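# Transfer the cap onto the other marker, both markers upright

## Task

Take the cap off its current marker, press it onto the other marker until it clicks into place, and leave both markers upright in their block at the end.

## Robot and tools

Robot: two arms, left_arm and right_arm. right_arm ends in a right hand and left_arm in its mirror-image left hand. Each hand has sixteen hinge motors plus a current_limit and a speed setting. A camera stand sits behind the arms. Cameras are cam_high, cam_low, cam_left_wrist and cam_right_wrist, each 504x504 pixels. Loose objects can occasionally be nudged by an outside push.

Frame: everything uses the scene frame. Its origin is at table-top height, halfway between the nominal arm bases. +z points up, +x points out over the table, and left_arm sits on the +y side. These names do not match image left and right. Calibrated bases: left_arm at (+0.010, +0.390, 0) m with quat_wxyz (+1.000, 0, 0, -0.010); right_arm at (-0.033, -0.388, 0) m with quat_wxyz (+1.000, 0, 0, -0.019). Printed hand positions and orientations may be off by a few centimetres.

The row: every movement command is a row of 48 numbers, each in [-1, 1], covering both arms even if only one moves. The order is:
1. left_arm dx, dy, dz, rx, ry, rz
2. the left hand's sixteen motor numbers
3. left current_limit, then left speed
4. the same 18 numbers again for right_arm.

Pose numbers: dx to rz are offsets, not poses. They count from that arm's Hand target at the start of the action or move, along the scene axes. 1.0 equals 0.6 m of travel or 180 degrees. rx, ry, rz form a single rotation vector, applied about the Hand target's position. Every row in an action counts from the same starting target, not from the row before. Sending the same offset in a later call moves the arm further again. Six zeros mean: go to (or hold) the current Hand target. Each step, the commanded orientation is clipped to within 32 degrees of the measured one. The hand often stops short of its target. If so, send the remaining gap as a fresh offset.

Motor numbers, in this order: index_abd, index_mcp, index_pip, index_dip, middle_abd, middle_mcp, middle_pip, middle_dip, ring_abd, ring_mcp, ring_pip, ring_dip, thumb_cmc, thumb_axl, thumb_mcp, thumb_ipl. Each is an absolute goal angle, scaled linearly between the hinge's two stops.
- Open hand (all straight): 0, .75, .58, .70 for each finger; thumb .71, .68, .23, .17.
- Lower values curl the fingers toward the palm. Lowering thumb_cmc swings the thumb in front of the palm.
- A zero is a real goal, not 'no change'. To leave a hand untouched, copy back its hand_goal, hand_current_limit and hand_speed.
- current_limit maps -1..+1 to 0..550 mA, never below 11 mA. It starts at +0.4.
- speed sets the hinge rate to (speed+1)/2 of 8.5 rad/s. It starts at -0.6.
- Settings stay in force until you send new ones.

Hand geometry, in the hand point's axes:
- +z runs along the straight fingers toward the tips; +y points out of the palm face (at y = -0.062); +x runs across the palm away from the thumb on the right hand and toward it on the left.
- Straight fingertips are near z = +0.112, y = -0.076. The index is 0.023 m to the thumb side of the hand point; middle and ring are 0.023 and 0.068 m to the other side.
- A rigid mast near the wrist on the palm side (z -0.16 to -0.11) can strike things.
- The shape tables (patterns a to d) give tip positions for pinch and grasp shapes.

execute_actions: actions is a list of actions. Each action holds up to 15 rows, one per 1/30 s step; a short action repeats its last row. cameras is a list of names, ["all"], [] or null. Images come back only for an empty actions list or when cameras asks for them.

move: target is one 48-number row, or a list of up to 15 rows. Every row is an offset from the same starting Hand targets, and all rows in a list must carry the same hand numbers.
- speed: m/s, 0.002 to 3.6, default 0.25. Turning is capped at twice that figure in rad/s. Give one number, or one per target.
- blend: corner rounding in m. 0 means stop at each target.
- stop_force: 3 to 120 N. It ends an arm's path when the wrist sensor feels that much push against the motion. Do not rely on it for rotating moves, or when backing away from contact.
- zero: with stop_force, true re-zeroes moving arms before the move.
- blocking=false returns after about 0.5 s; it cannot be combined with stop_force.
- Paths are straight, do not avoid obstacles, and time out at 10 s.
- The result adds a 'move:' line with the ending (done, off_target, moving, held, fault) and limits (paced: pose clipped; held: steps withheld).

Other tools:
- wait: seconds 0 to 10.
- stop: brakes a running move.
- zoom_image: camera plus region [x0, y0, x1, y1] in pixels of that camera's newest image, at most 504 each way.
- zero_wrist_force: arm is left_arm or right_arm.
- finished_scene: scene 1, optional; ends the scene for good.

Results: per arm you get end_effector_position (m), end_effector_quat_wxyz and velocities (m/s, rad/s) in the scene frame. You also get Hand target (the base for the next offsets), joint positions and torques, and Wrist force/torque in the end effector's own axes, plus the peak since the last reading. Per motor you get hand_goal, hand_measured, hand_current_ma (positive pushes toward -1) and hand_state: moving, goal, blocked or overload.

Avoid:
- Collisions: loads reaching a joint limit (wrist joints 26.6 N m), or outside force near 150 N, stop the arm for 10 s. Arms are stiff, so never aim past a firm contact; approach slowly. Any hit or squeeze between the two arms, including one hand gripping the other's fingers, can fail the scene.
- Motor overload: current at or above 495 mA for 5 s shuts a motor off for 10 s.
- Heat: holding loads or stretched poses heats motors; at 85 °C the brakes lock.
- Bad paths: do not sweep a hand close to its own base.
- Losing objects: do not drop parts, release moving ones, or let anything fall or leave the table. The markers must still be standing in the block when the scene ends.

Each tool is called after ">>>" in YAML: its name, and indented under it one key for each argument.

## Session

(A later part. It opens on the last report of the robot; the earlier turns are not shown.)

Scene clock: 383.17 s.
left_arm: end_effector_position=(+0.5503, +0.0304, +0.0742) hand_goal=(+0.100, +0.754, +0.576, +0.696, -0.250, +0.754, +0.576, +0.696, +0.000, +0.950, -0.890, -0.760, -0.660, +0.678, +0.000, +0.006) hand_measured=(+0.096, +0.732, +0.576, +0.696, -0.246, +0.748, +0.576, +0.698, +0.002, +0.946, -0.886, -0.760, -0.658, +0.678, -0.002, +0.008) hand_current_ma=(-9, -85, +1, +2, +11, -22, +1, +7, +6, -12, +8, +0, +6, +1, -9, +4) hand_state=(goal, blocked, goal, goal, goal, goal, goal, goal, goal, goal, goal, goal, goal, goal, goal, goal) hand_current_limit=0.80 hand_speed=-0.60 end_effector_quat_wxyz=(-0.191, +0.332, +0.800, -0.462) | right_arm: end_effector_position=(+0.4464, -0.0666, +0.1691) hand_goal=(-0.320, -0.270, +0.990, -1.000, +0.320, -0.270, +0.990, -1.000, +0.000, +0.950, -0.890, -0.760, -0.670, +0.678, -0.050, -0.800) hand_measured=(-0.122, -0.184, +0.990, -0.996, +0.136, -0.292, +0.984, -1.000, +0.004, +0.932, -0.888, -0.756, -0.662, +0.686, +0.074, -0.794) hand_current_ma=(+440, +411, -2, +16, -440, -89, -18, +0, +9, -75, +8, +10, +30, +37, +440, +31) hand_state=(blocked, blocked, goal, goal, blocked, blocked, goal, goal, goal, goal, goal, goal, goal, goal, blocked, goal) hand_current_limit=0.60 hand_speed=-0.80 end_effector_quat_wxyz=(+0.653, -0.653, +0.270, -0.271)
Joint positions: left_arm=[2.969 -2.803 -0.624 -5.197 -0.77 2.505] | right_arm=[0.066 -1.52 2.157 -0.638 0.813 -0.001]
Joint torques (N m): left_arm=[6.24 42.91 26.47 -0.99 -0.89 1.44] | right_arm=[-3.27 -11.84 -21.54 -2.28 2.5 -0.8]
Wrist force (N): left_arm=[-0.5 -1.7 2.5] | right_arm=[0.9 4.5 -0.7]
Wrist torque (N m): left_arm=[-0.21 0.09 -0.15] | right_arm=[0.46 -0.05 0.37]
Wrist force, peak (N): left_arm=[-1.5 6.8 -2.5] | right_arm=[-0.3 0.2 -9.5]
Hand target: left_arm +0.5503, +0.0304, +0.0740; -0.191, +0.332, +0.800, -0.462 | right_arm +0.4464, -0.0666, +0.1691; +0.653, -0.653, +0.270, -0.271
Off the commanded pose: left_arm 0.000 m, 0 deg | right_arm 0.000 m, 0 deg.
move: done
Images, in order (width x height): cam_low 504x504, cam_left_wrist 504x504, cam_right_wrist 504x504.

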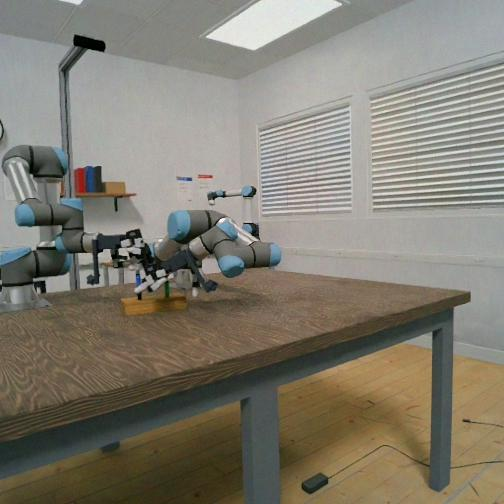

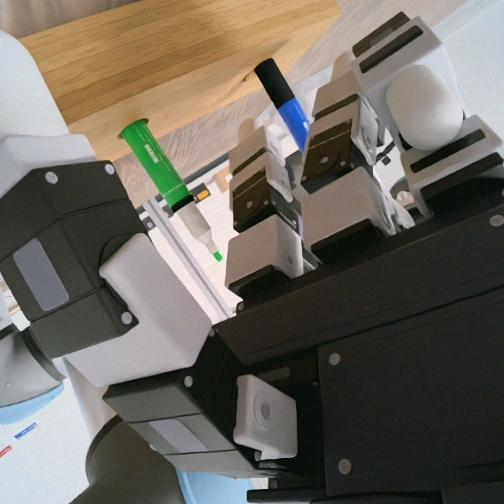

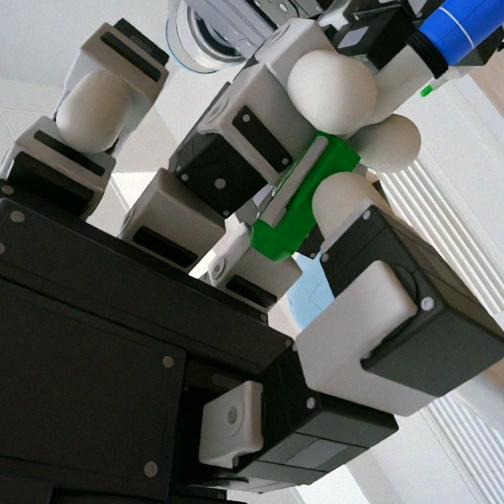

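>>> move:
  target:
    - [-0.018,-0.018,-0.0147,0,0,0, 0.1,0.754,0.576,0.696, -0.25,0.754,0.576,0.696, 0,0.95,-0.89,-0.76, -0.66,0.678,0.0,0.0054, 0.8,-0.6, 0,0,0,0,0,0, -0.32,-0.27,0.99,-1.0, 0.32,-0.27,0.99,-1.0, 0,0.95,-0.89,-0.76, -0.67,0.678,-0.05,-0.80, 0.6,-0.8]
  speed: 0.05
  stop_force: 5
  cameras: ["cam_low","cam_left_wrist","cam_high"]

>>> zoom_image:
  camera: "cam_left_wrist"
  region: [200, 0, 400, 160]

>>> zoom_image:
  camera: "cam_low"
  region: [100, 222, 200, 312]

>>> zoom_image:
  camera: "cam_high"
  region: [190, 240, 270, 320]

Scene clock: 385.73 s.
left_arm: end_effector_position=(+0.5395, +0.0196, +0.0652) hand_goal=(+0.100, +0.754, +0.576, +0.696, -0.250, +0.754, +0.576, +0.696, +0.000, +0.950, -0.890, -0.760, -0.660, +0.678, +0.000, +0.006) hand_measured=(+0.096, +0.732, +0.576, +0.696, -0.246, +0.748, +0.576, +0.698, +0.002, +0.946, -0.886, -0.760, -0.658, +0.678, -0.002, +0.008) hand_current_ma=(-9, -83, +1, +2, +11, -22, +1, +7, +6, -12, +8, +0, +6, +1, -9, +4) hand_state=(goal, blocked, goal, goal, goal, goal, goal, goal, goal, goal, goal, goal, goal, goal, goal, goal) hand_current_limit=0.80 hand_speed=-0.60 end_effector_quat_wxyz=(-0.191, +0.332, +0.800, -0.462) | right_arm: end_effector_position=(+0.4464, -0.0666, +0.1691) hand_goal=(-0.320, -0.270, +0.990, -1.000, +0.320, -0.270, +0.990, -1.000, +0.000, +0.950, -0.890, -0.760, -0.670, +0.678, -0.050, -0.800) hand_measured=(-0.122, -0.184, +0.990, -0.996, +0.136, -0.292, +0.984, -1.000, +0.004, +0.932, -0.888, -0.756, -0.662, +0.686, +0.074, -0.794) hand_current_ma=(+440, +411, -2, +16, -440, -89, -18, +0, +9, -75, +8, +10, +30, +37, +440, +31) hand_state=(blocked, blocked, goal, goal, blocked, blocked, goal, goal, goal, goal, goal, goal, goal, goal, blocked, goal) hand_current_limit=0.60 hand_speed=-0.80 end_effector_quat_wxyz=(+0.653, -0.653, +0.270, -0.271)
Joint positions: left_arm=[2.951 -2.794 -0.665 -5.152 -0.758 2.486] | right_arm=[0.066 -1.52 2.157 -0.638 0.813 -0.001]
Joint torques (N m): left_arm=[-5.88 63.34 8.75 -0.77 2.46 -1.52] | right_arm=[-1.89 -17.29 -22.22 -1.93 1.99 -0.64]
Wrist force (N): left_arm=[-0.6 -1.7 2.6] | right_arm=[0.4 4.4 -0.8]
Wrist torque (N m): left_arm=[-0.22 0.07 -0.01] | right_arm=[0.46 0.02 0.33]
Wrist force, peak (N): left_arm=[-0.6 -1.9 3.0] | right_arm=[0.7 4.7 -1.0]
Hand target: left_arm +0.5395, +0.0196, +0.0652; -0.191, +0.332, +0.800, -0.462 | right_arm +0.4464, -0.0666, +0.1691; +0.653, -0.653, +0.270, -0.271
Off the commanded pose: left_arm 0.000 m, 0 deg | right_arm 0.000 m, 0 deg.
move: done
Images, in order (width x height): cam_high 504x504, cam_low 504x504, cam_left_wrist 504x504.

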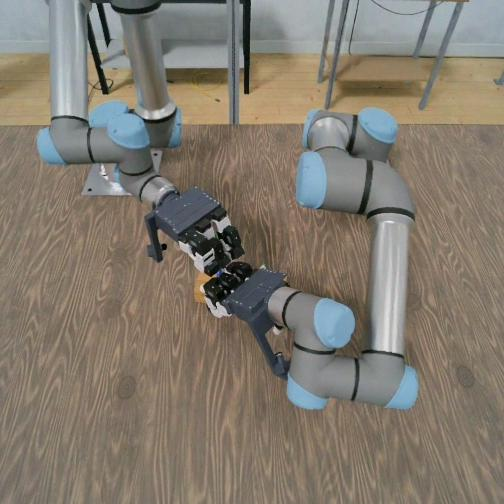

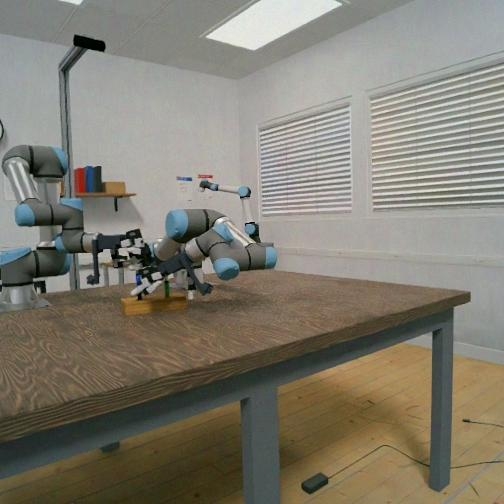

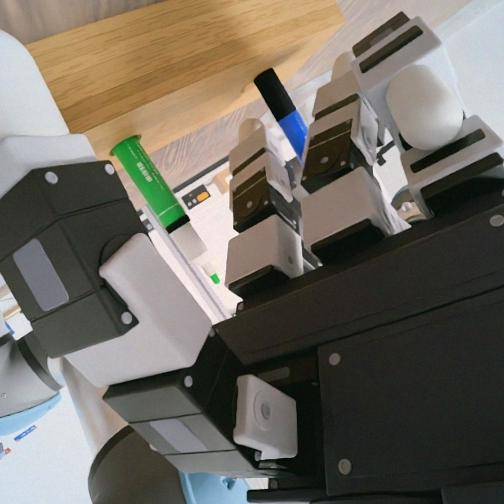

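Scaled by 2.520.

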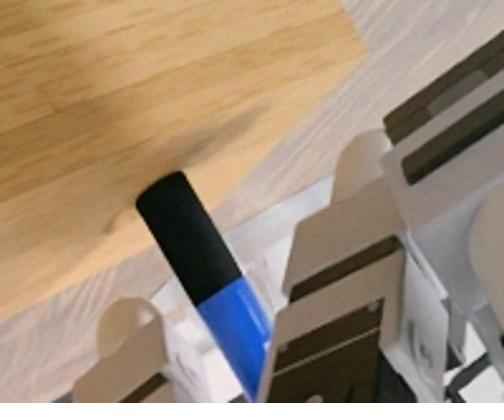

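Scaled by 5.040.

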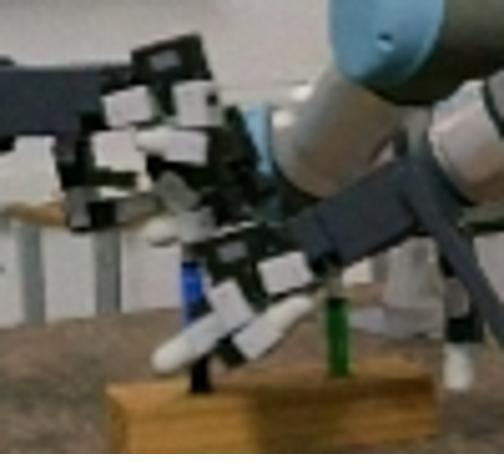

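Scaled by 6.300.

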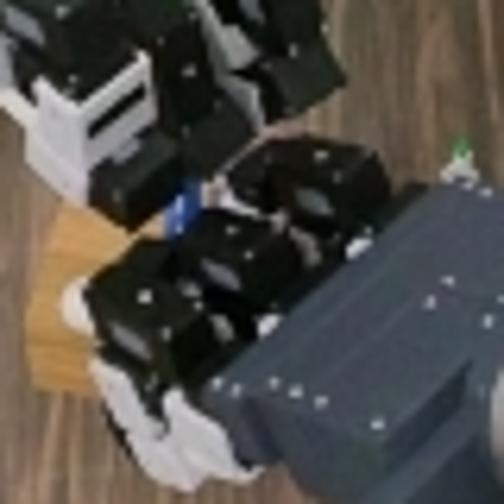

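>>> move:
  target:
    - [0,0,0,0,0,0, 0.05,0.754,0.576,0.696, -0.1,0.754,0.576,0.696, 0,0.95,-0.89,-0.76, -0.66,0.678,0.0,0.0054, 0.0,-0.9, 0,0,0,0,0,0, -0.32,-0.27,0.99,-1.0, 0.32,-0.27,0.99,-1.0, 0,0.95,-0.89,-0.76, -0.67,0.678,-0.05,-0.80, 0.6,-0.8]
    - [0,0,0,0,0,0, -0.06,0.754,0.576,0.696, 0.06,0.754,0.576,0.696, 0,0.95,-0.89,-0.76, -0.66,0.678,0.0,0.0054, 0.0,-0.9, 0,0,0,0,0,0, -0.32,-0.27,0.99,-1.0, 0.32,-0.27,0.99,-1.0, 0,0.95,-0.89,-0.76, -0.67,0.678,-0.05,-0.80, 0.6,-0.8]
  cameras: ["cam_low","cam_left_wrist","cam_right_wrist"]

>>> zoom_image:
  camera: "cam_left_wrist"
  region: [200, 0, 400, 160]

>>> zoom_image:
  camera: "cam_low"
  region: [100, 222, 200, 312]

Scene clock: 388.43 s.
left_arm: end_effector_position=(+0.5395, +0.0196, +0.0652) hand_goal=(-0.060, +0.754, +0.576, +0.696, +0.060, +0.754, +0.576, +0.696, +0.000, +0.950, -0.890, -0.760, -0.660, +0.678, +0.000, +0.006) hand_measured=(-0.054, +0.732, +0.576, +0.696, +0.042, +0.748, +0.576, +0.698, +0.002, +0.946, -0.886, -0.760, -0.658, +0.678, -0.002, +0.008) hand_current_ma=(+16, -83, +0, +2, -52, -22, +1, +7, +6, -12, +8, +0, +6, +1, -9, +4) hand_state=(goal, blocked, goal, goal, goal, goal, goal, goal, goal, goal, goal, goal, goal, goal, goal, goal) hand_current_limit=0.00 hand_speed=-0.90 end_effector_quat_wxyz=(-0.191, +0.332, +0.800, -0.462) | right_arm: end_effector_position=(+0.4464, -0.0666, +0.1691) hand_goal=(-0.320, -0.270, +0.990, -1.000, +0.320, -0.270, +0.990, -1.000, +0.000, +0.950, -0.890, -0.760, -0.670, +0.678, -0.050, -0.800) hand_measured=(-0.122, -0.184, +0.990, -0.996, +0.136, -0.292, +0.984, -1.000, +0.004, +0.932, -0.888, -0.756, -0.662, +0.686, +0.074, -0.794) hand_current_ma=(+440, +411, -2, +16, -440, -89, -18, +0, +9, -75, +8, +10, +30, +37, +440, +31) hand_state=(blocked, blocked, goal, goal, blocked, blocked, goal, goal, goal, goal, goal, goal, goal, goal, blocked, goal) hand_current_limit=0.60 hand_speed=-0.80 end_effector_quat_wxyz=(+0.653, -0.653, +0.270, -0.271)
Joint positions: left_arm=[2.951 -2.794 -0.665 -5.152 -0.758 2.486] | right_arm=[0.066 -1.52 2.157 -0.638 0.813 -0.001]
Joint torques (N m): left_arm=[-6.1 64.79 9.94 -0.64 2.46 -1.46] | right_arm=[-1.94 -24.19 -21.01 -1.29 1.49 -0.78]
Wrist force (N): left_arm=[-0.6 -1.7 2.5] | right_arm=[0.8 4.6 -0.8]
Wrist torque (N m): left_arm=[-0.21 0.07 -0.02] | right_arm=[0.48 -0.04 0.37]
Wrist force, peak (N): left_arm=[-0.7 -1.8 3.0] | right_arm=[0.6 5.0 -0.7]
Hand target: left_arm +0.5395, +0.0196, +0.0652; -0.191, +0.332, +0.800, -0.462 | right_arm +0.4464, -0.0666, +0.1691; +0.653, -0.653, +0.270, -0.271
Off the commanded pose: left_arm 0.000 m, 0 deg | right_arm 0.000 m, 0 deg.
move: done
Images, in order (width x height): cam_low 504x504, cam_left_wrist 504x504, cam_right_wrist 504x504.

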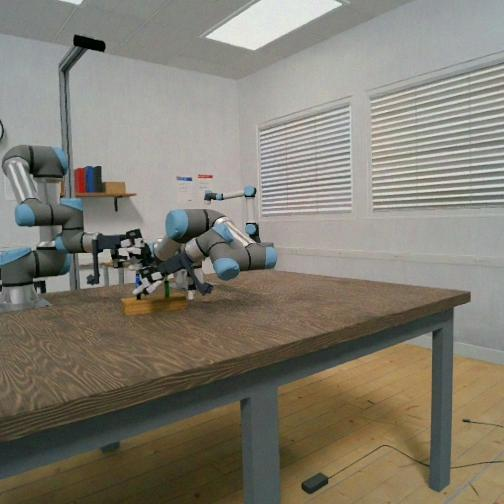

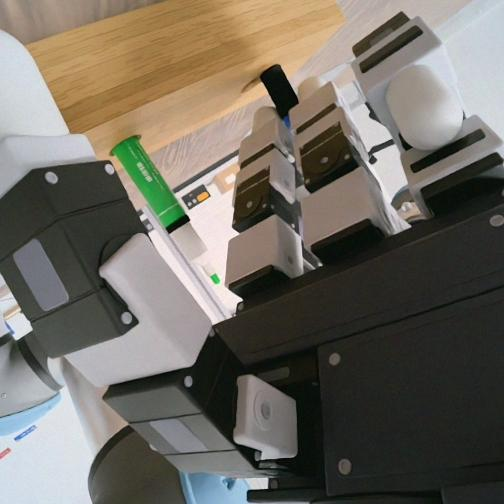

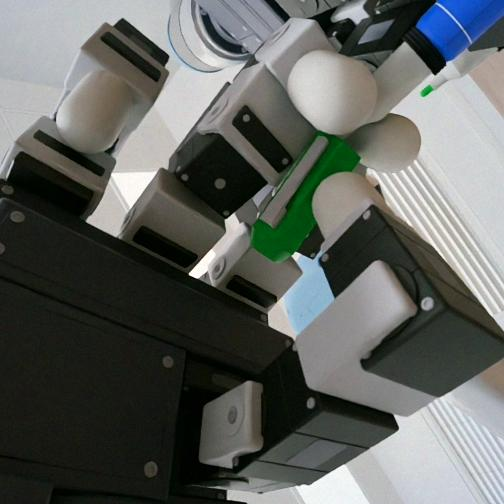

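Scaled by 2.520.

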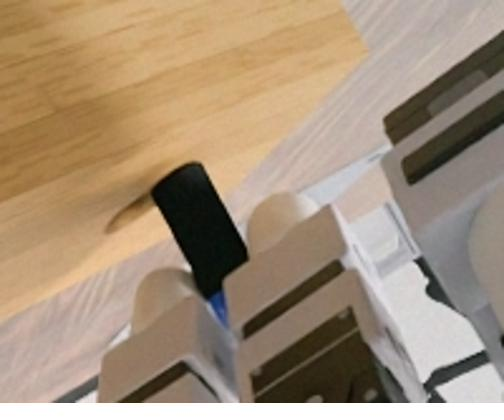

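Scaled by 5.040.

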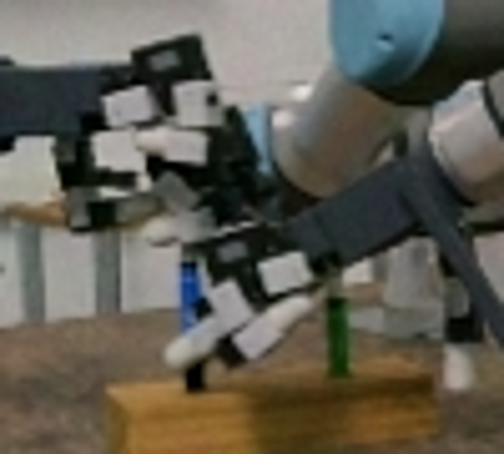

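>>> move:
  target:
    - [0,0,0,0,0,0, -0.2,0.754,0.576,0.696, 0.2,0.754,0.576,0.696, 0,0.95,-0.89,-0.76, -0.66,0.678,0.0,0.0054, 0.2,-0.9, 0,0,0,0,0,0, -0.32,-0.27,0.99,-1.0, 0.32,-0.27,0.99,-1.0, 0,0.95,-0.89,-0.76, -0.67,0.678,-0.05,-0.80, 0.6,-0.8]
  cameras: ["cam_low","cam_left_wrist","cam_right_wrist"]

>>> zoom_image:
  camera: "cam_left_wrist"
  region: [200, 0, 400, 160]

>>> zoom_image:
  camera: "cam_low"
  region: [100, 222, 200, 312]

Scene clock: 389.50 s.
left_arm: end_effector_position=(+0.5395, +0.0196, +0.0652) hand_goal=(-0.200, +0.754, +0.576, +0.696, +0.200, +0.754, +0.576, +0.696, +0.000, +0.950, -0.890, -0.760, -0.660, +0.678, +0.000, +0.006) hand_measured=(-0.056, +0.732, +0.576, +0.696, +0.050, +0.748, +0.576, +0.698, +0.002, +0.946, -0.886, -0.760, -0.658, +0.678, -0.002, +0.008) hand_current_ma=(+330, -83, -1, +2, -330, -22, +1, +7, +6, -12, +8, +0, +6, +1, -9, +4) hand_state=(blocked, blocked, goal, goal, blocked, goal, goal, goal, goal, goal, goal, goal, goal, goal, goal, goal) hand_current_limit=0.20 hand_speed=-0.90 end_effector_quat_wxyz=(-0.191, +0.332, +0.800, -0.462) | right_arm: end_effector_position=(+0.4464, -0.0666, +0.1691) hand_goal=(-0.320, -0.270, +0.990, -1.000, +0.320, -0.270, +0.990, -1.000, +0.000, +0.950, -0.890, -0.760, -0.670, +0.678, -0.050, -0.800) hand_measured=(-0.122, -0.184, +0.990, -0.996, +0.136, -0.292, +0.984, -1.000, +0.004, +0.932, -0.888, -0.756, -0.662, +0.686, +0.074, -0.794) hand_current_ma=(+440, +411, -2, +16, -440, -89, -18, +0, +9, -75, +8, +10, +30, +37, +440, +31) hand_state=(blocked, blocked, goal, goal, blocked, blocked, goal, goal, goal, goal, goal, goal, goal, goal, blocked, goal) hand_current_limit=0.60 hand_speed=-0.80 end_effector_quat_wxyz=(+0.653, -0.653, +0.270, -0.271)
Joint positions: left_arm=[2.951 -2.794 -0.665 -5.152 -0.758 2.486] | right_arm=[0.066 -1.52 2.157 -0.638 0.813 -0.001]
Joint torques (N m): left_arm=[-6.38 64.81 8.86 -0.57 2.11 -1.35] | right_arm=[-1.35 -26.69 -20.38 -1.13 1.23 -0.85]
Wrist force (N): left_arm=[-0.6 -2.0 2.5] | right_arm=[0.6 4.5 -0.8]
Wrist torque (N m): left_arm=[-0.22 0.07 -0.01] | right_arm=[0.48 -0.01 0.34]
Wrist force, peak (N): left_arm=[-0.7 -2.1 2.7] | right_arm=[0.8 5.0 -0.7]
Hand target: left_arm +0.5395, +0.0196, +0.0652; -0.191, +0.332, +0.800, -0.462 | right_arm +0.4464, -0.0666, +0.1691; +0.653, -0.653, +0.270, -0.271
Off the commanded pose: left_arm 0.000 m, 0 deg | right_arm 0.000 m, 0 deg.
move: done
Images, in order (width x height): cam_low 504x504, cam_left_wrist 504x504, cam_right_wrist 504x504.

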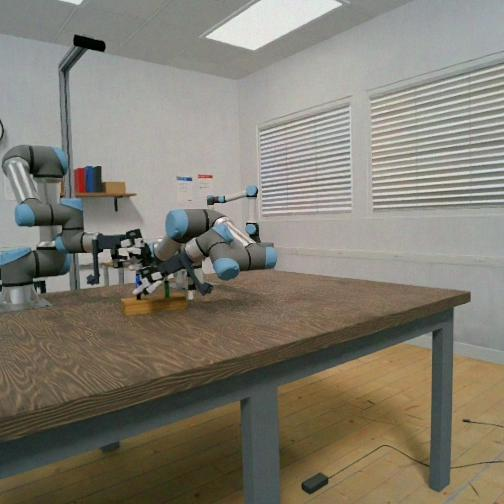

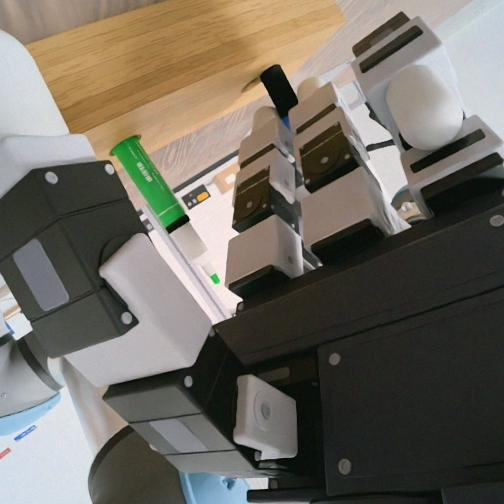

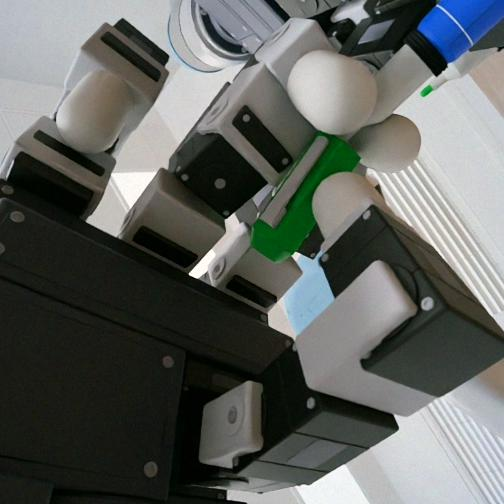

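Scaled by 2.520.

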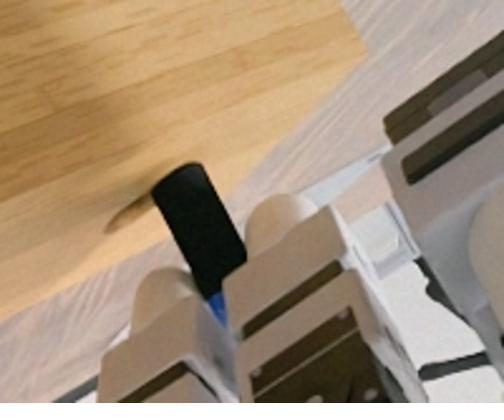

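Scaled by 5.040.

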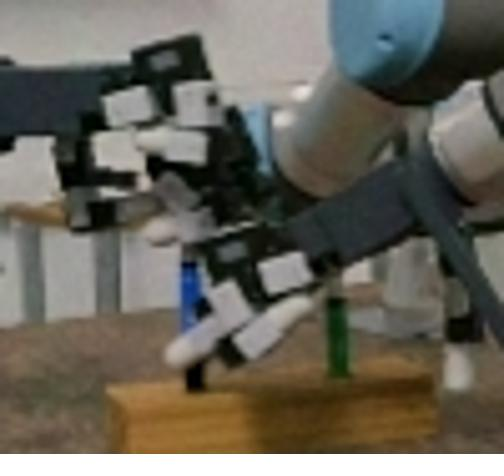

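>>> move:
  target:
    - [0,0,0,0,0,0, -0.2,0.754,0.576,0.696, 0.2,0.754,0.576,0.696, 0,0.95,-0.89,-0.76, -0.66,0.678,0.0,0.0054, 0.2,-0.9, 0,0,0.0333,0,0,0, -0.32,-0.27,0.99,-1.0, 0.32,-0.27,0.99,-1.0, 0,0.95,-0.89,-0.76, -0.67,0.678,-0.05,-0.80, 0.6,-0.8]
  speed: 0.03
  cameras: ["cam_low","cam_left_wrist","cam_right_wrist"]

>>> zoom_image:
  camera: "cam_right_wrist"
  region: [254, 0, 504, 250]

>>> zoom_image:
  camera: "cam_low"
  region: [100, 222, 200, 312]

Scene clock: 392.60 s.
left_arm: end_effector_position=(+0.5395, +0.0196, +0.0652) hand_goal=(-0.200, +0.754, +0.576, +0.696, +0.200, +0.754, +0.576, +0.696, +0.000, +0.950, -0.890, -0.760, -0.660, +0.678, +0.000, +0.006) hand_measured=(-0.056, +0.732, +0.576, +0.696, +0.050, +0.748, +0.576, +0.698, +0.002, +0.946, -0.886, -0.760, -0.658, +0.678, -0.002, +0.008) hand_current_ma=(+330, -83, -1, +2, -330, -22, +1, +7, +6, -12, +8, +0, +6, +1, -9, +4) hand_state=(blocked, blocked, goal, goal, blocked, goal, goal, goal, goal, goal, goal, goal, goal, goal, goal, goal) hand_current_limit=0.20 hand_speed=-0.90 end_effector_quat_wxyz=(-0.191, +0.332, +0.800, -0.462) | right_arm: end_effector_position=(+0.4464, -0.0666, +0.1890) hand_goal=(-0.320, -0.270, +0.990, -1.000, +0.320, -0.270, +0.990, -1.000, +0.000, +0.950, -0.890, -0.760, -0.670, +0.678, -0.050, -0.800) hand_measured=(-0.122, -0.184, +0.990, -0.996, +0.136, -0.292, +0.984, -1.000, +0.004, +0.932, -0.888, -0.756, -0.662, +0.686, +0.074, -0.794) hand_current_ma=(+440, +411, -2, +16, -440, -89, -18, +0, +9, -74, +8, +10, +30, +37, +440, +31) hand_state=(blocked, blocked, goal, goal, blocked, blocked, goal, goal, goal, goal, goal, goal, goal, goal, blocked, goal) hand_current_limit=0.60 hand_speed=-0.80 end_effector_quat_wxyz=(+0.653, -0.653, +0.270, -0.271)
Joint positions: left_arm=[2.951 -2.794 -0.665 -5.152 -0.758 2.486] | right_arm=[0.066 -1.552 2.129 -0.577 0.813 0]
Joint torques (N m): left_arm=[-5.65 62.82 9.95 -0.72 2.31 -1.2] | right_arm=[1.32 -27.9 -29.15 1.21 1.3 -1.17]
Wrist force (N): left_arm=[-0.7 -2.1 2.4] | right_arm=[0.7 4.5 -0.9]
Wrist torque (N m): left_arm=[-0.23 0.08 -0.02] | right_arm=[0.48 -0.02 0.37]
Wrist force, peak (N): left_arm=[-0.6 -2.1 2.7] | right_arm=[0.5 4.8 -0.9]
Hand target: left_arm +0.5395, +0.0196, +0.0652; -0.191, +0.332, +0.800, -0.462 | right_arm +0.4464, -0.0666, +0.1890; +0.653, -0.653, +0.270, -0.271
Off the commanded pose: left_arm 0.000 m, 0 deg | right_arm 0.000 m, 0 deg.
move: done
Images, in order (width x height): cam_low 504x504, cam_left_wrist 504x504, cam_right_wrist 504x504.

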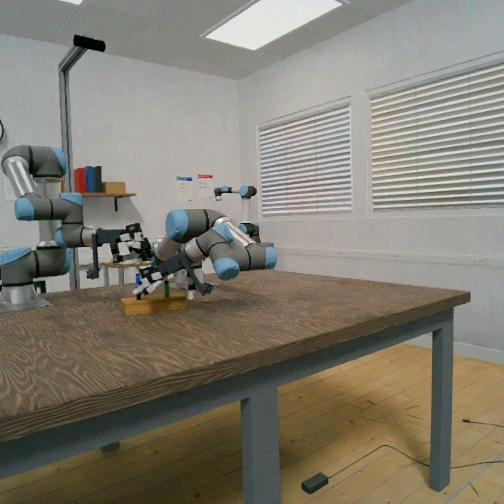

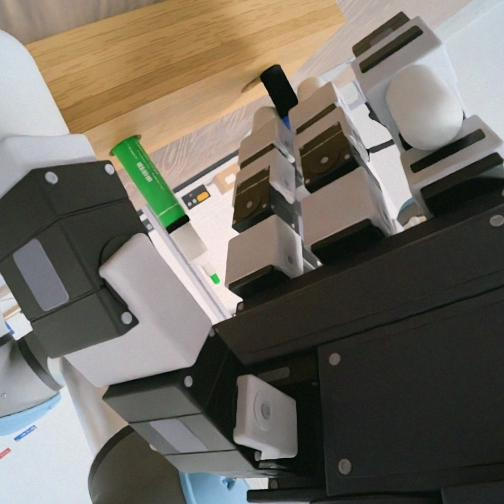

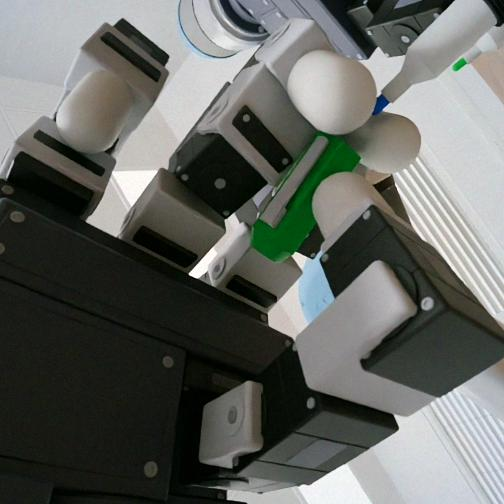

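Scaled by 2.016.

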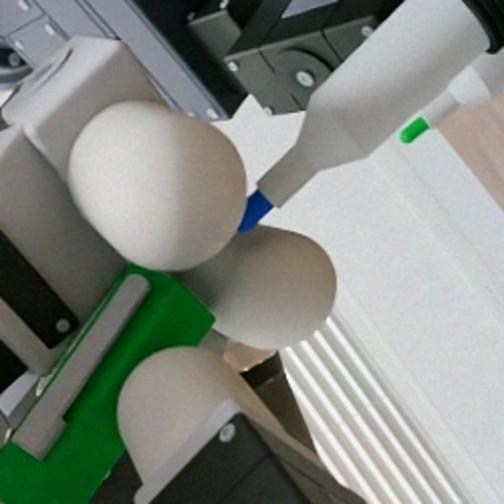

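Scaled by 5.040.

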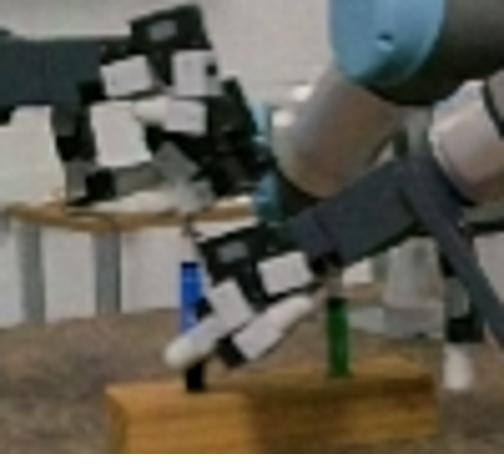

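>>> move:
  target:
    - [0,0,0,0,0,0, -0.2,0.754,0.576,0.696, 0.2,0.754,0.576,0.696, 0,0.95,-0.89,-0.76, -0.66,0.678,0.0,0.0054, 0.2,-0.9, 0,0,0.1,0,0,0, -0.32,-0.27,0.99,-1.0, 0.32,-0.27,0.99,-1.0, 0,0.95,-0.89,-0.76, -0.67,0.678,-0.05,-0.80, 0.6,-0.8]
  speed: 0.05
  cameras: ["cam_low","cam_left_wrist","cam_right_wrist"]

>>> zoom_image:
  camera: "cam_right_wrist"
  region: [204, 0, 504, 300]

>>> zoom_image:
  camera: "cam_low"
  region: [100, 222, 200, 312]

>>> zoom_image:
  camera: "cam_left_wrist"
  region: [200, 0, 400, 160]

Scene clock: 395.03 s.
left_arm: end_effector_position=(+0.5395, +0.0196, +0.0652) hand_goal=(-0.200, +0.754, +0.576, +0.696, +0.200, +0.754, +0.576, +0.696, +0.000, +0.950, -0.890, -0.760, -0.660, +0.678, +0.000, +0.006) hand_measured=(-0.056, +0.732, +0.576, +0.696, +0.050, +0.748, +0.576, +0.698, +0.002, +0.946, -0.886, -0.760, -0.658, +0.678, -0.002, +0.008) hand_current_ma=(+330, -83, -1, +2, -330, -22, +1, +7, +6, -12, +8, +0, +6, +1, -9, +4) hand_state=(blocked, blocked, goal, goal, blocked, goal, goal, goal, goal, goal, goal, goal, goal, goal, goal, goal) hand_current_limit=0.20 hand_speed=-0.90 end_effector_quat_wxyz=(-0.191, +0.332, +0.800, -0.462) | right_arm: end_effector_position=(+0.4464, -0.0666, +0.2490) hand_goal=(-0.320, -0.270, +0.990, -1.000, +0.320, -0.270, +0.990, -1.000, +0.000, +0.950, -0.890, -0.760, -0.670, +0.678, -0.050, -0.800) hand_measured=(-0.122, -0.184, +0.990, -0.996, +0.136, -0.292, +0.984, -1.000, +0.004, +0.932, -0.888, -0.756, -0.662, +0.686, +0.074, -0.794) hand_current_ma=(+440, +411, -1, +16, -440, -89, -18, +0, +9, -73, +8, +10, +30, +37, +440, +31) hand_state=(blocked, blocked, goal, goal, blocked, blocked, goal, goal, goal, goal, goal, goal, goal, goal, blocked, goal) hand_current_limit=0.60 hand_speed=-0.80 end_effector_quat_wxyz=(+0.653, -0.653, +0.270, -0.271)
Joint positions: left_arm=[2.951 -2.794 -0.665 -5.152 -0.758 2.486] | right_arm=[0.066 -1.628 2.029 -0.402 0.813 -0.001]
Joint torques (N m): left_arm=[-5.76 62.47 9.86 -0.92 1.93 -1.31] | right_arm=[5.77 -25.76 -29.42 1.27 1.11 -1.56]
Wrist force (N): left_arm=[-0.7 -1.9 2.6] | right_arm=[0.7 4.5 -0.9]
Wrist torque (N m): left_arm=[-0.21 0.09 -0.03] | right_arm=[0.48 0.03 0.33]
Wrist force, peak (N): left_arm=[-0.7 -2.2 2.7] | right_arm=[0.9 4.9 -0.9]
Hand target: left_arm +0.5395, +0.0196, +0.0652; -0.191, +0.332, +0.800, -0.462 | right_arm +0.4464, -0.0666, +0.2490; +0.653, -0.653, +0.270, -0.271
Off the commanded pose: left_arm 0.000 m, 0 deg | right_arm 0.000 m, 0 deg.
move: done
Images, in order (width x height): cam_low 504x504, cam_left_wrist 504x504, cam_right_wrist 504x504.

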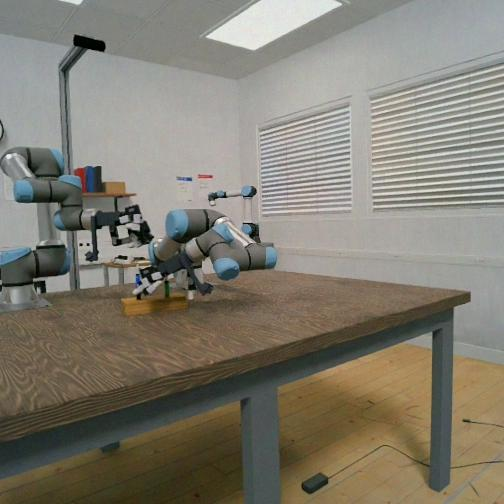

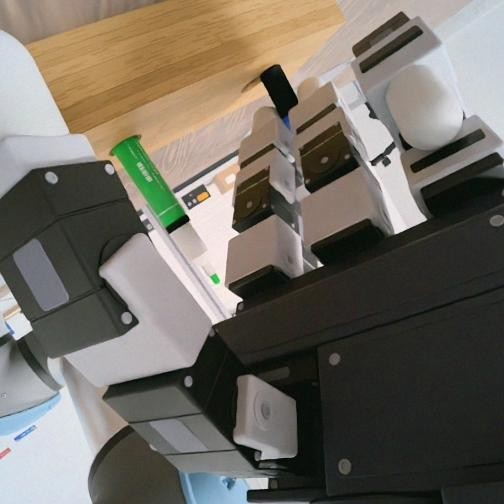

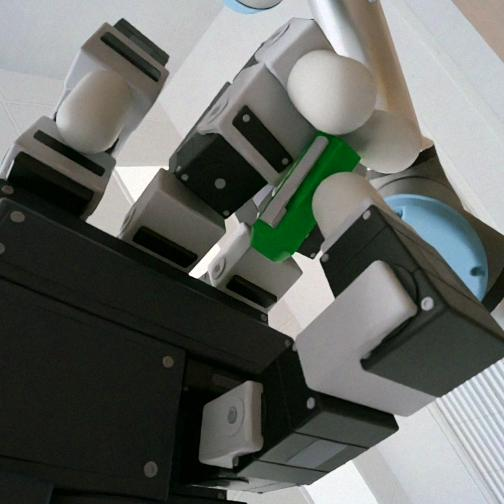

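Scaled by 1.680.

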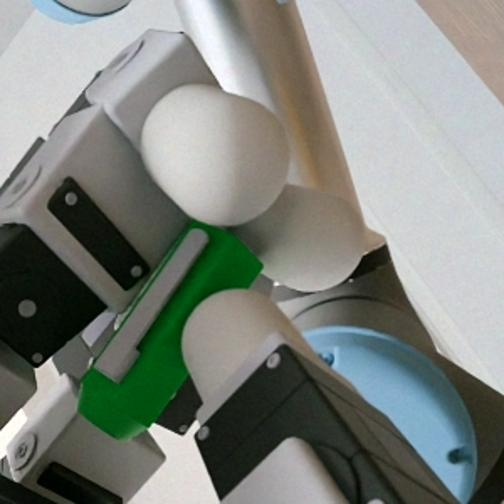

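Scaled by 5.040.

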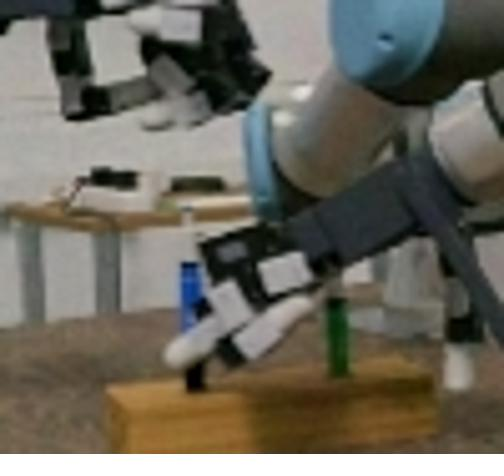

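Scaled by 2.520.

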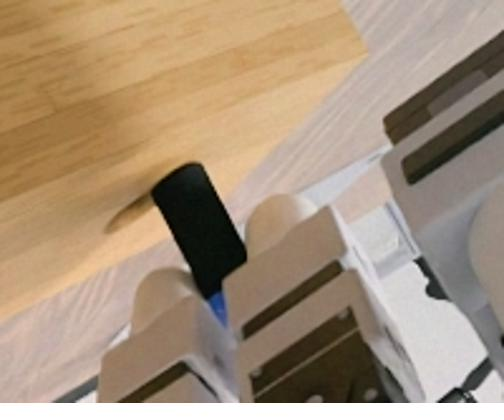

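>>> move:
  target:
    - [0,0,0.01,0,0,0, -0.2,0.754,0.576,0.696, 0.2,0.754,0.576,0.696, 0,0.95,-0.89,-0.76, -0.66,0.678,0.0,0.0054, 0.2,-0.9, 0,0,0,0,0,0, -0.32,-0.27,0.99,-1.0, 0.32,-0.27,0.99,-1.0, 0,0.95,-0.89,-0.76, -0.67,0.678,-0.05,-0.80, 0.6,-0.8]
    - [-0.0038,0,-0.0117,0,0.0472,0, -0.2,0.754,0.576,0.696, 0.2,0.754,0.576,0.696, 0,0.95,-0.89,-0.76, -0.66,0.678,0.0,0.0054, 0.2,-0.9, 0,0,0,0,0,0, -0.32,-0.27,0.99,-1.0, 0.32,-0.27,0.99,-1.0, 0,0.95,-0.89,-0.76, -0.67,0.678,-0.05,-0.80, 0.6,-0.8]
  speed: 0.03
  cameras: ["cam_low","cam_left_wrist","cam_high"]

>>> zoom_image:
  camera: "cam_high"
  region: [180, 240, 260, 320]

>>> zoom_image:
  camera: "cam_low"
  region: [110, 242, 180, 312]

>>> zoom_image:
  camera: "cam_left_wrist"
  region: [200, 0, 400, 160]

Scene clock: 400.30 s.
left_arm: end_effector_position=(+0.5372, +0.0196, +0.0582) hand_goal=(-0.200, +0.754, +0.576, +0.696, +0.200, +0.754, +0.576, +0.696, +0.000, +0.950, -0.890, -0.760, -0.660, +0.678, +0.000, +0.006) hand_measured=(-0.056, +0.732, +0.574, +0.696, +0.050, +0.748, +0.576, +0.698, +0.002, +0.946, -0.886, -0.760, -0.658, +0.678, -0.002, +0.008) hand_current_ma=(+330, -83, -7, +2, -330, -22, +1, +7, +6, -12, +8, +0, +6, +1, -8, +4) hand_state=(blocked, blocked, goal, goal, blocked, goal, goal, goal, goal, goal, goal, goal, goal, goal, goal, goal) hand_current_limit=0.20 hand_speed=-0.90 end_effector_quat_wxyz=(-0.250, +0.297, +0.784, -0.485) | right_arm: end_effector_position=(+0.4464, -0.0666, +0.2490) hand_goal=(-0.320, -0.270, +0.990, -1.000, +0.320, -0.270, +0.990, -1.000, +0.000, +0.950, -0.890, -0.760, -0.670, +0.678, -0.050, -0.800) hand_measured=(-0.122, -0.184, +0.990, -0.996, +0.136, -0.292, +0.984, -1.000, +0.004, +0.932, -0.888, -0.756, -0.662, +0.686, +0.074, -0.794) hand_current_ma=(+440, +411, -1, +16, -440, -89, -18, +0, +9, -73, +8, +10, +30, +37, +440, +31) hand_state=(blocked, blocked, goal, goal, blocked, blocked, goal, goal, goal, goal, goal, goal, goal, goal, blocked, goal) hand_current_limit=0.60 hand_speed=-0.80 end_effector_quat_wxyz=(+0.653, -0.653, +0.270, -0.271)
Joint positions: left_arm=[2.958 -2.881 -0.589 -5.315 -0.743 2.526] | right_arm=[0.066 -1.628 2.029 -0.402 0.813 -0.001]
Joint torques (N m): left_arm=[6.81 45.48 26.88 -5.03 2.27 1.11] | right_arm=[-8.38 -24.07 -30.99 1.09 -2.12 -1.72]
Wrist force (N): left_arm=[-0.5 -2.0 3.0] | right_arm=[0.5 4.5 -1.2]
Wrist torque (N m): left_arm=[-0.36 0.14 -0.10] | right_arm=[0.50 0.06 0.31]
Wrist force, peak (N): left_arm=[-0.5 -2.0 3.1] | right_arm=[1.0 5.0 -1.2]
Hand target: left_arm +0.5372, +0.0196, +0.0582; -0.250, +0.297, +0.784, -0.485 | right_arm +0.4464, -0.0666, +0.2490; +0.653, -0.653, +0.270, -0.271
Off the commanded pose: left_arm 0.000 m, 0 deg | right_arm 0.000 m, 0 deg.
move: done
Images, in order (width x height): cam_high 504x504, cam_low 504x504, cam_left_wrist 504x504.

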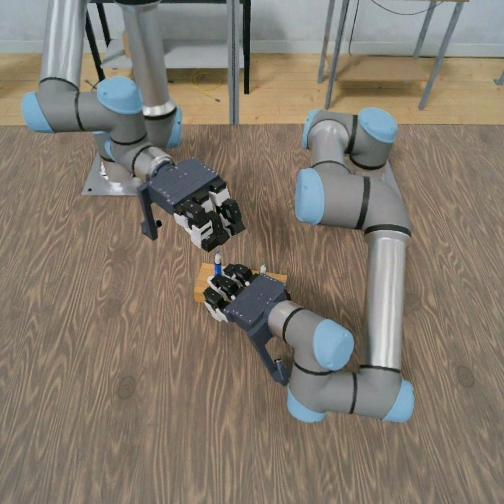

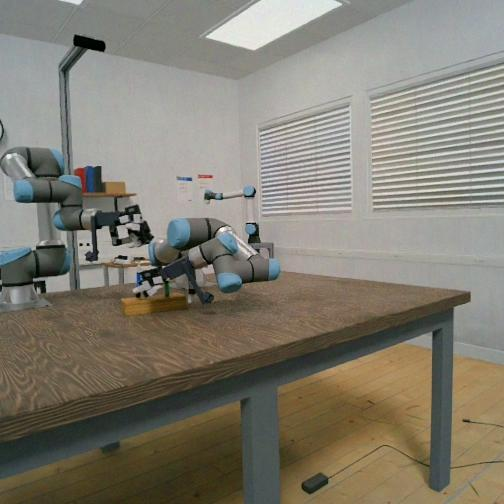

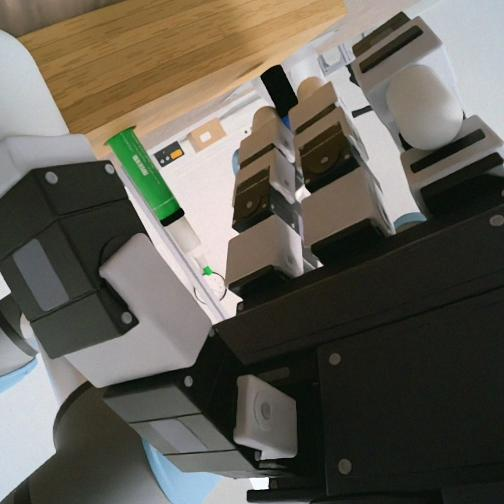

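Scaled by 6.300.

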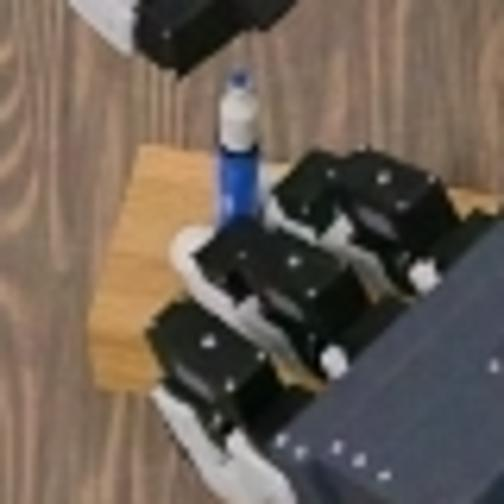

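Scaled by 7.200.

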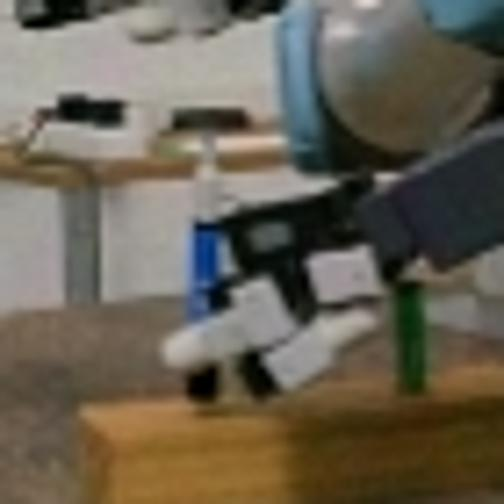

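Scaled by 2.520.

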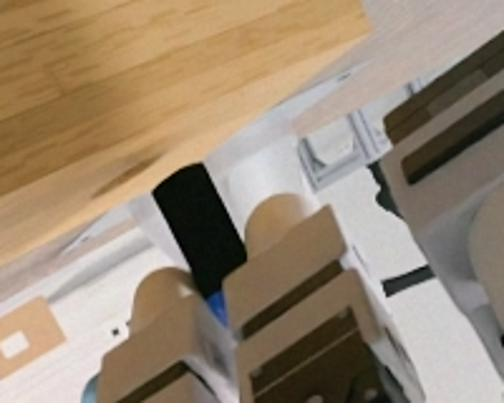

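>>> zoom_image:
  camera: "cam_low"
  region: [125, 272, 165, 312]

>>> zoom_image:
  camera: "cam_left_wrist"
  region: [220, 40, 300, 120]

Scaled by 12.600.

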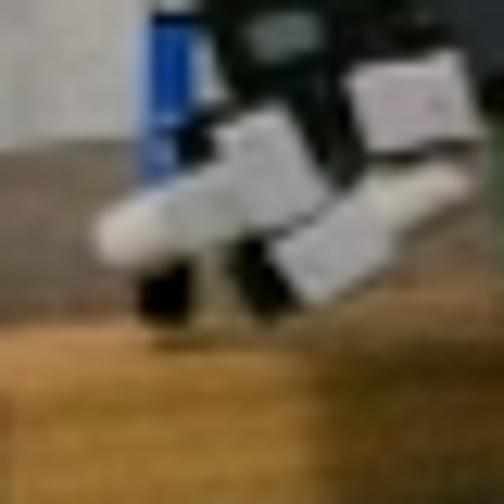

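Scaled by 6.300.

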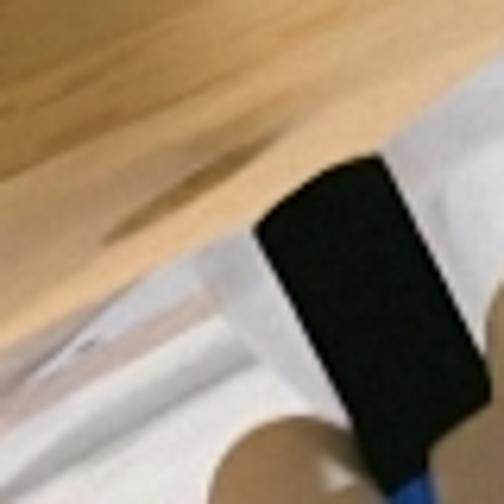

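>>> move:
  target:
    - [-0.0067,0.0175,-0.005,0,0,0, -0.2,0.754,0.576,0.696, 0.2,0.754,0.576,0.696, 0,0.95,-0.89,-0.76, -0.66,0.678,0.0,0.0054, 0.2,-0.9, 0,0,0,0,0,0, -0.32,-0.27,0.99,-1.0, 0.32,-0.27,0.99,-1.0, 0,0.95,-0.89,-0.76, -0.67,0.678,-0.05,-0.80, 0.6,-0.8]
  speed: 0.03
  cameras: ["cam_low","cam_left_wrist","cam_high"]

>>> zoom_image:
  camera: "cam_high"
  region: [190, 240, 270, 320]

>>> zoom_image:
  camera: "cam_low"
  region: [125, 272, 165, 312]

>>> zoom_image:
  camera: "cam_left_wrist"
  region: [220, 40, 300, 120]

Scene clock: 405.80 s.
left_arm: end_effector_position=(+0.5332, +0.0300, +0.0552) hand_goal=(-0.200, +0.754, +0.576, +0.696, +0.200, +0.754, +0.576, +0.696, +0.000, +0.950, -0.890, -0.760, -0.660, +0.678, +0.000, +0.006) hand_measured=(-0.056, +0.732, +0.574, +0.696, +0.050, +0.748, +0.576, +0.698, +0.002, +0.946, -0.886, -0.760, -0.658, +0.678, -0.002, +0.008) hand_current_ma=(+330, -83, -7, +2, -330, -22, +1, +7, +6, -12, +8, +0, +6, +1, -8, +4) hand_state=(blocked, blocked, goal, goal, blocked, goal, goal, goal, goal, goal, goal, goal, goal, goal, goal, goal) hand_current_limit=0.20 hand_speed=-0.90 end_effector_quat_wxyz=(-0.250, +0.297, +0.784, -0.485) | right_arm: end_effector_position=(+0.4464, -0.0666, +0.2490) hand_goal=(-0.320, -0.270, +0.990, -1.000, +0.320, -0.270, +0.990, -1.000, +0.000, +0.950, -0.890, -0.760, -0.670, +0.678, -0.050, -0.800) hand_measured=(-0.122, -0.184, +0.990, -0.996, +0.136, -0.292, +0.984, -1.000, +0.004, +0.932, -0.888, -0.756, -0.662, +0.686, +0.074, -0.794) hand_current_ma=(+440, +411, -1, +16, -440, -89, -18, +0, +9, -73, +8, +10, +30, +37, +440, +31) hand_state=(blocked, blocked, goal, goal, blocked, blocked, goal, goal, goal, goal, goal, goal, goal, goal, blocked, goal) hand_current_limit=0.60 hand_speed=-0.80 end_effector_quat_wxyz=(+0.653, -0.653, +0.270, -0.271)
Joint positions: left_arm=[2.971 -2.854 -0.655 -5.284 -0.753 2.538] | right_arm=[0.066 -1.628 2.029 -0.402 0.813 -0.001]
Joint torques (N m): left_arm=[6.52 64.31 9.63 -0.52 -0.97 1.35] | right_arm=[-7.73 -22.29 -29.53 1.23 -1.96 -1.39]
Wrist force (N): left_arm=[-0.5 -2.1 2.8] | right_arm=[0.6 4.8 -1.0]
Wrist torque (N m): left_arm=[-0.38 0.12 -0.07] | right_arm=[0.52 0.05 0.33]
Wrist force, peak (N): left_arm=[-0.5 -1.9 3.3] | right_arm=[0.8 5.0 -1.2]
Hand target: left_arm +0.5332, +0.0301, +0.0552; -0.250, +0.297, +0.784, -0.485 | right_arm +0.4464, -0.0666, +0.2490; +0.653, -0.653, +0.270, -0.271
Off the commanded pose: left_arm 0.000 m, 0 deg | right_arm 0.000 m, 0 deg.
move: done
Images, in order (width x height): cam_high 504x504, cam_low 504x504, cam_left_wrist 504x504.

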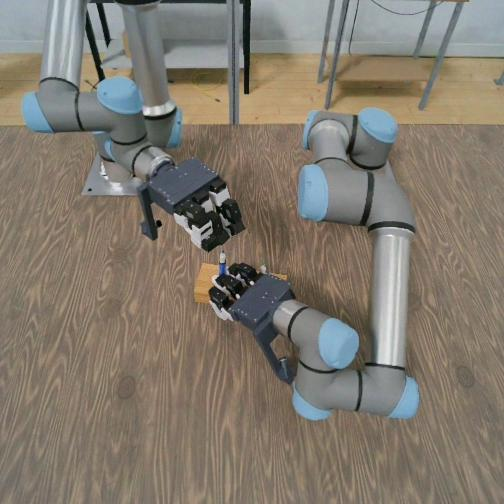

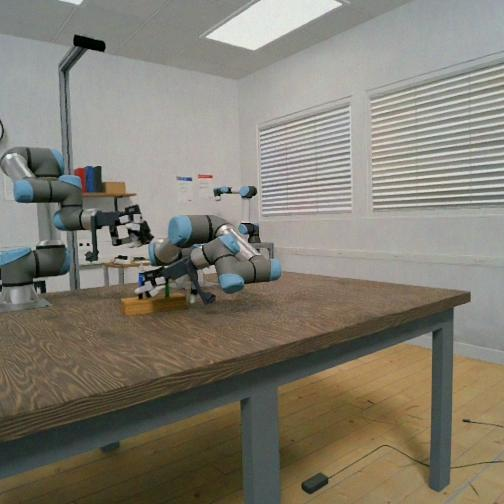

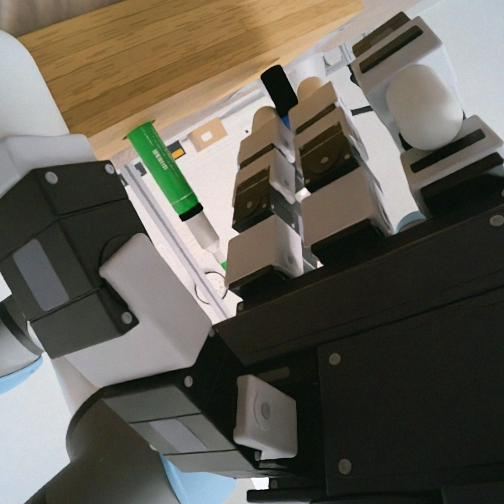

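Scaled by 6.300.

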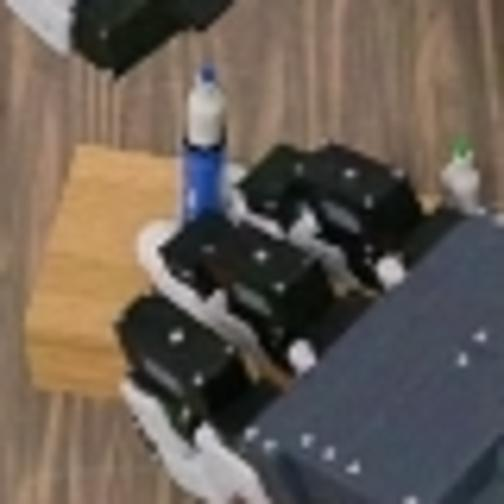

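Scaled by 12.600.

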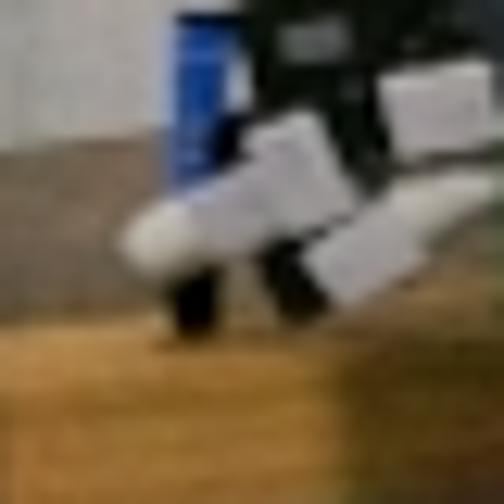

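Scaled by 6.300.

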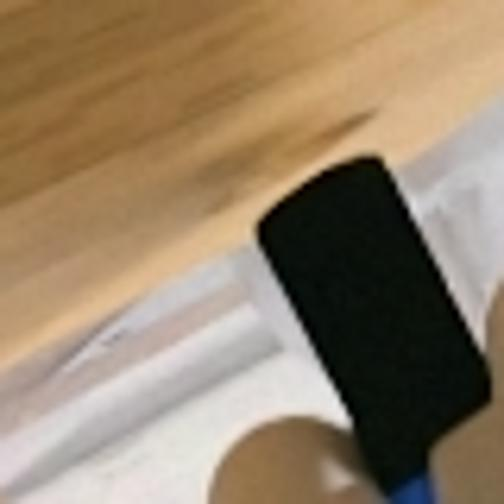

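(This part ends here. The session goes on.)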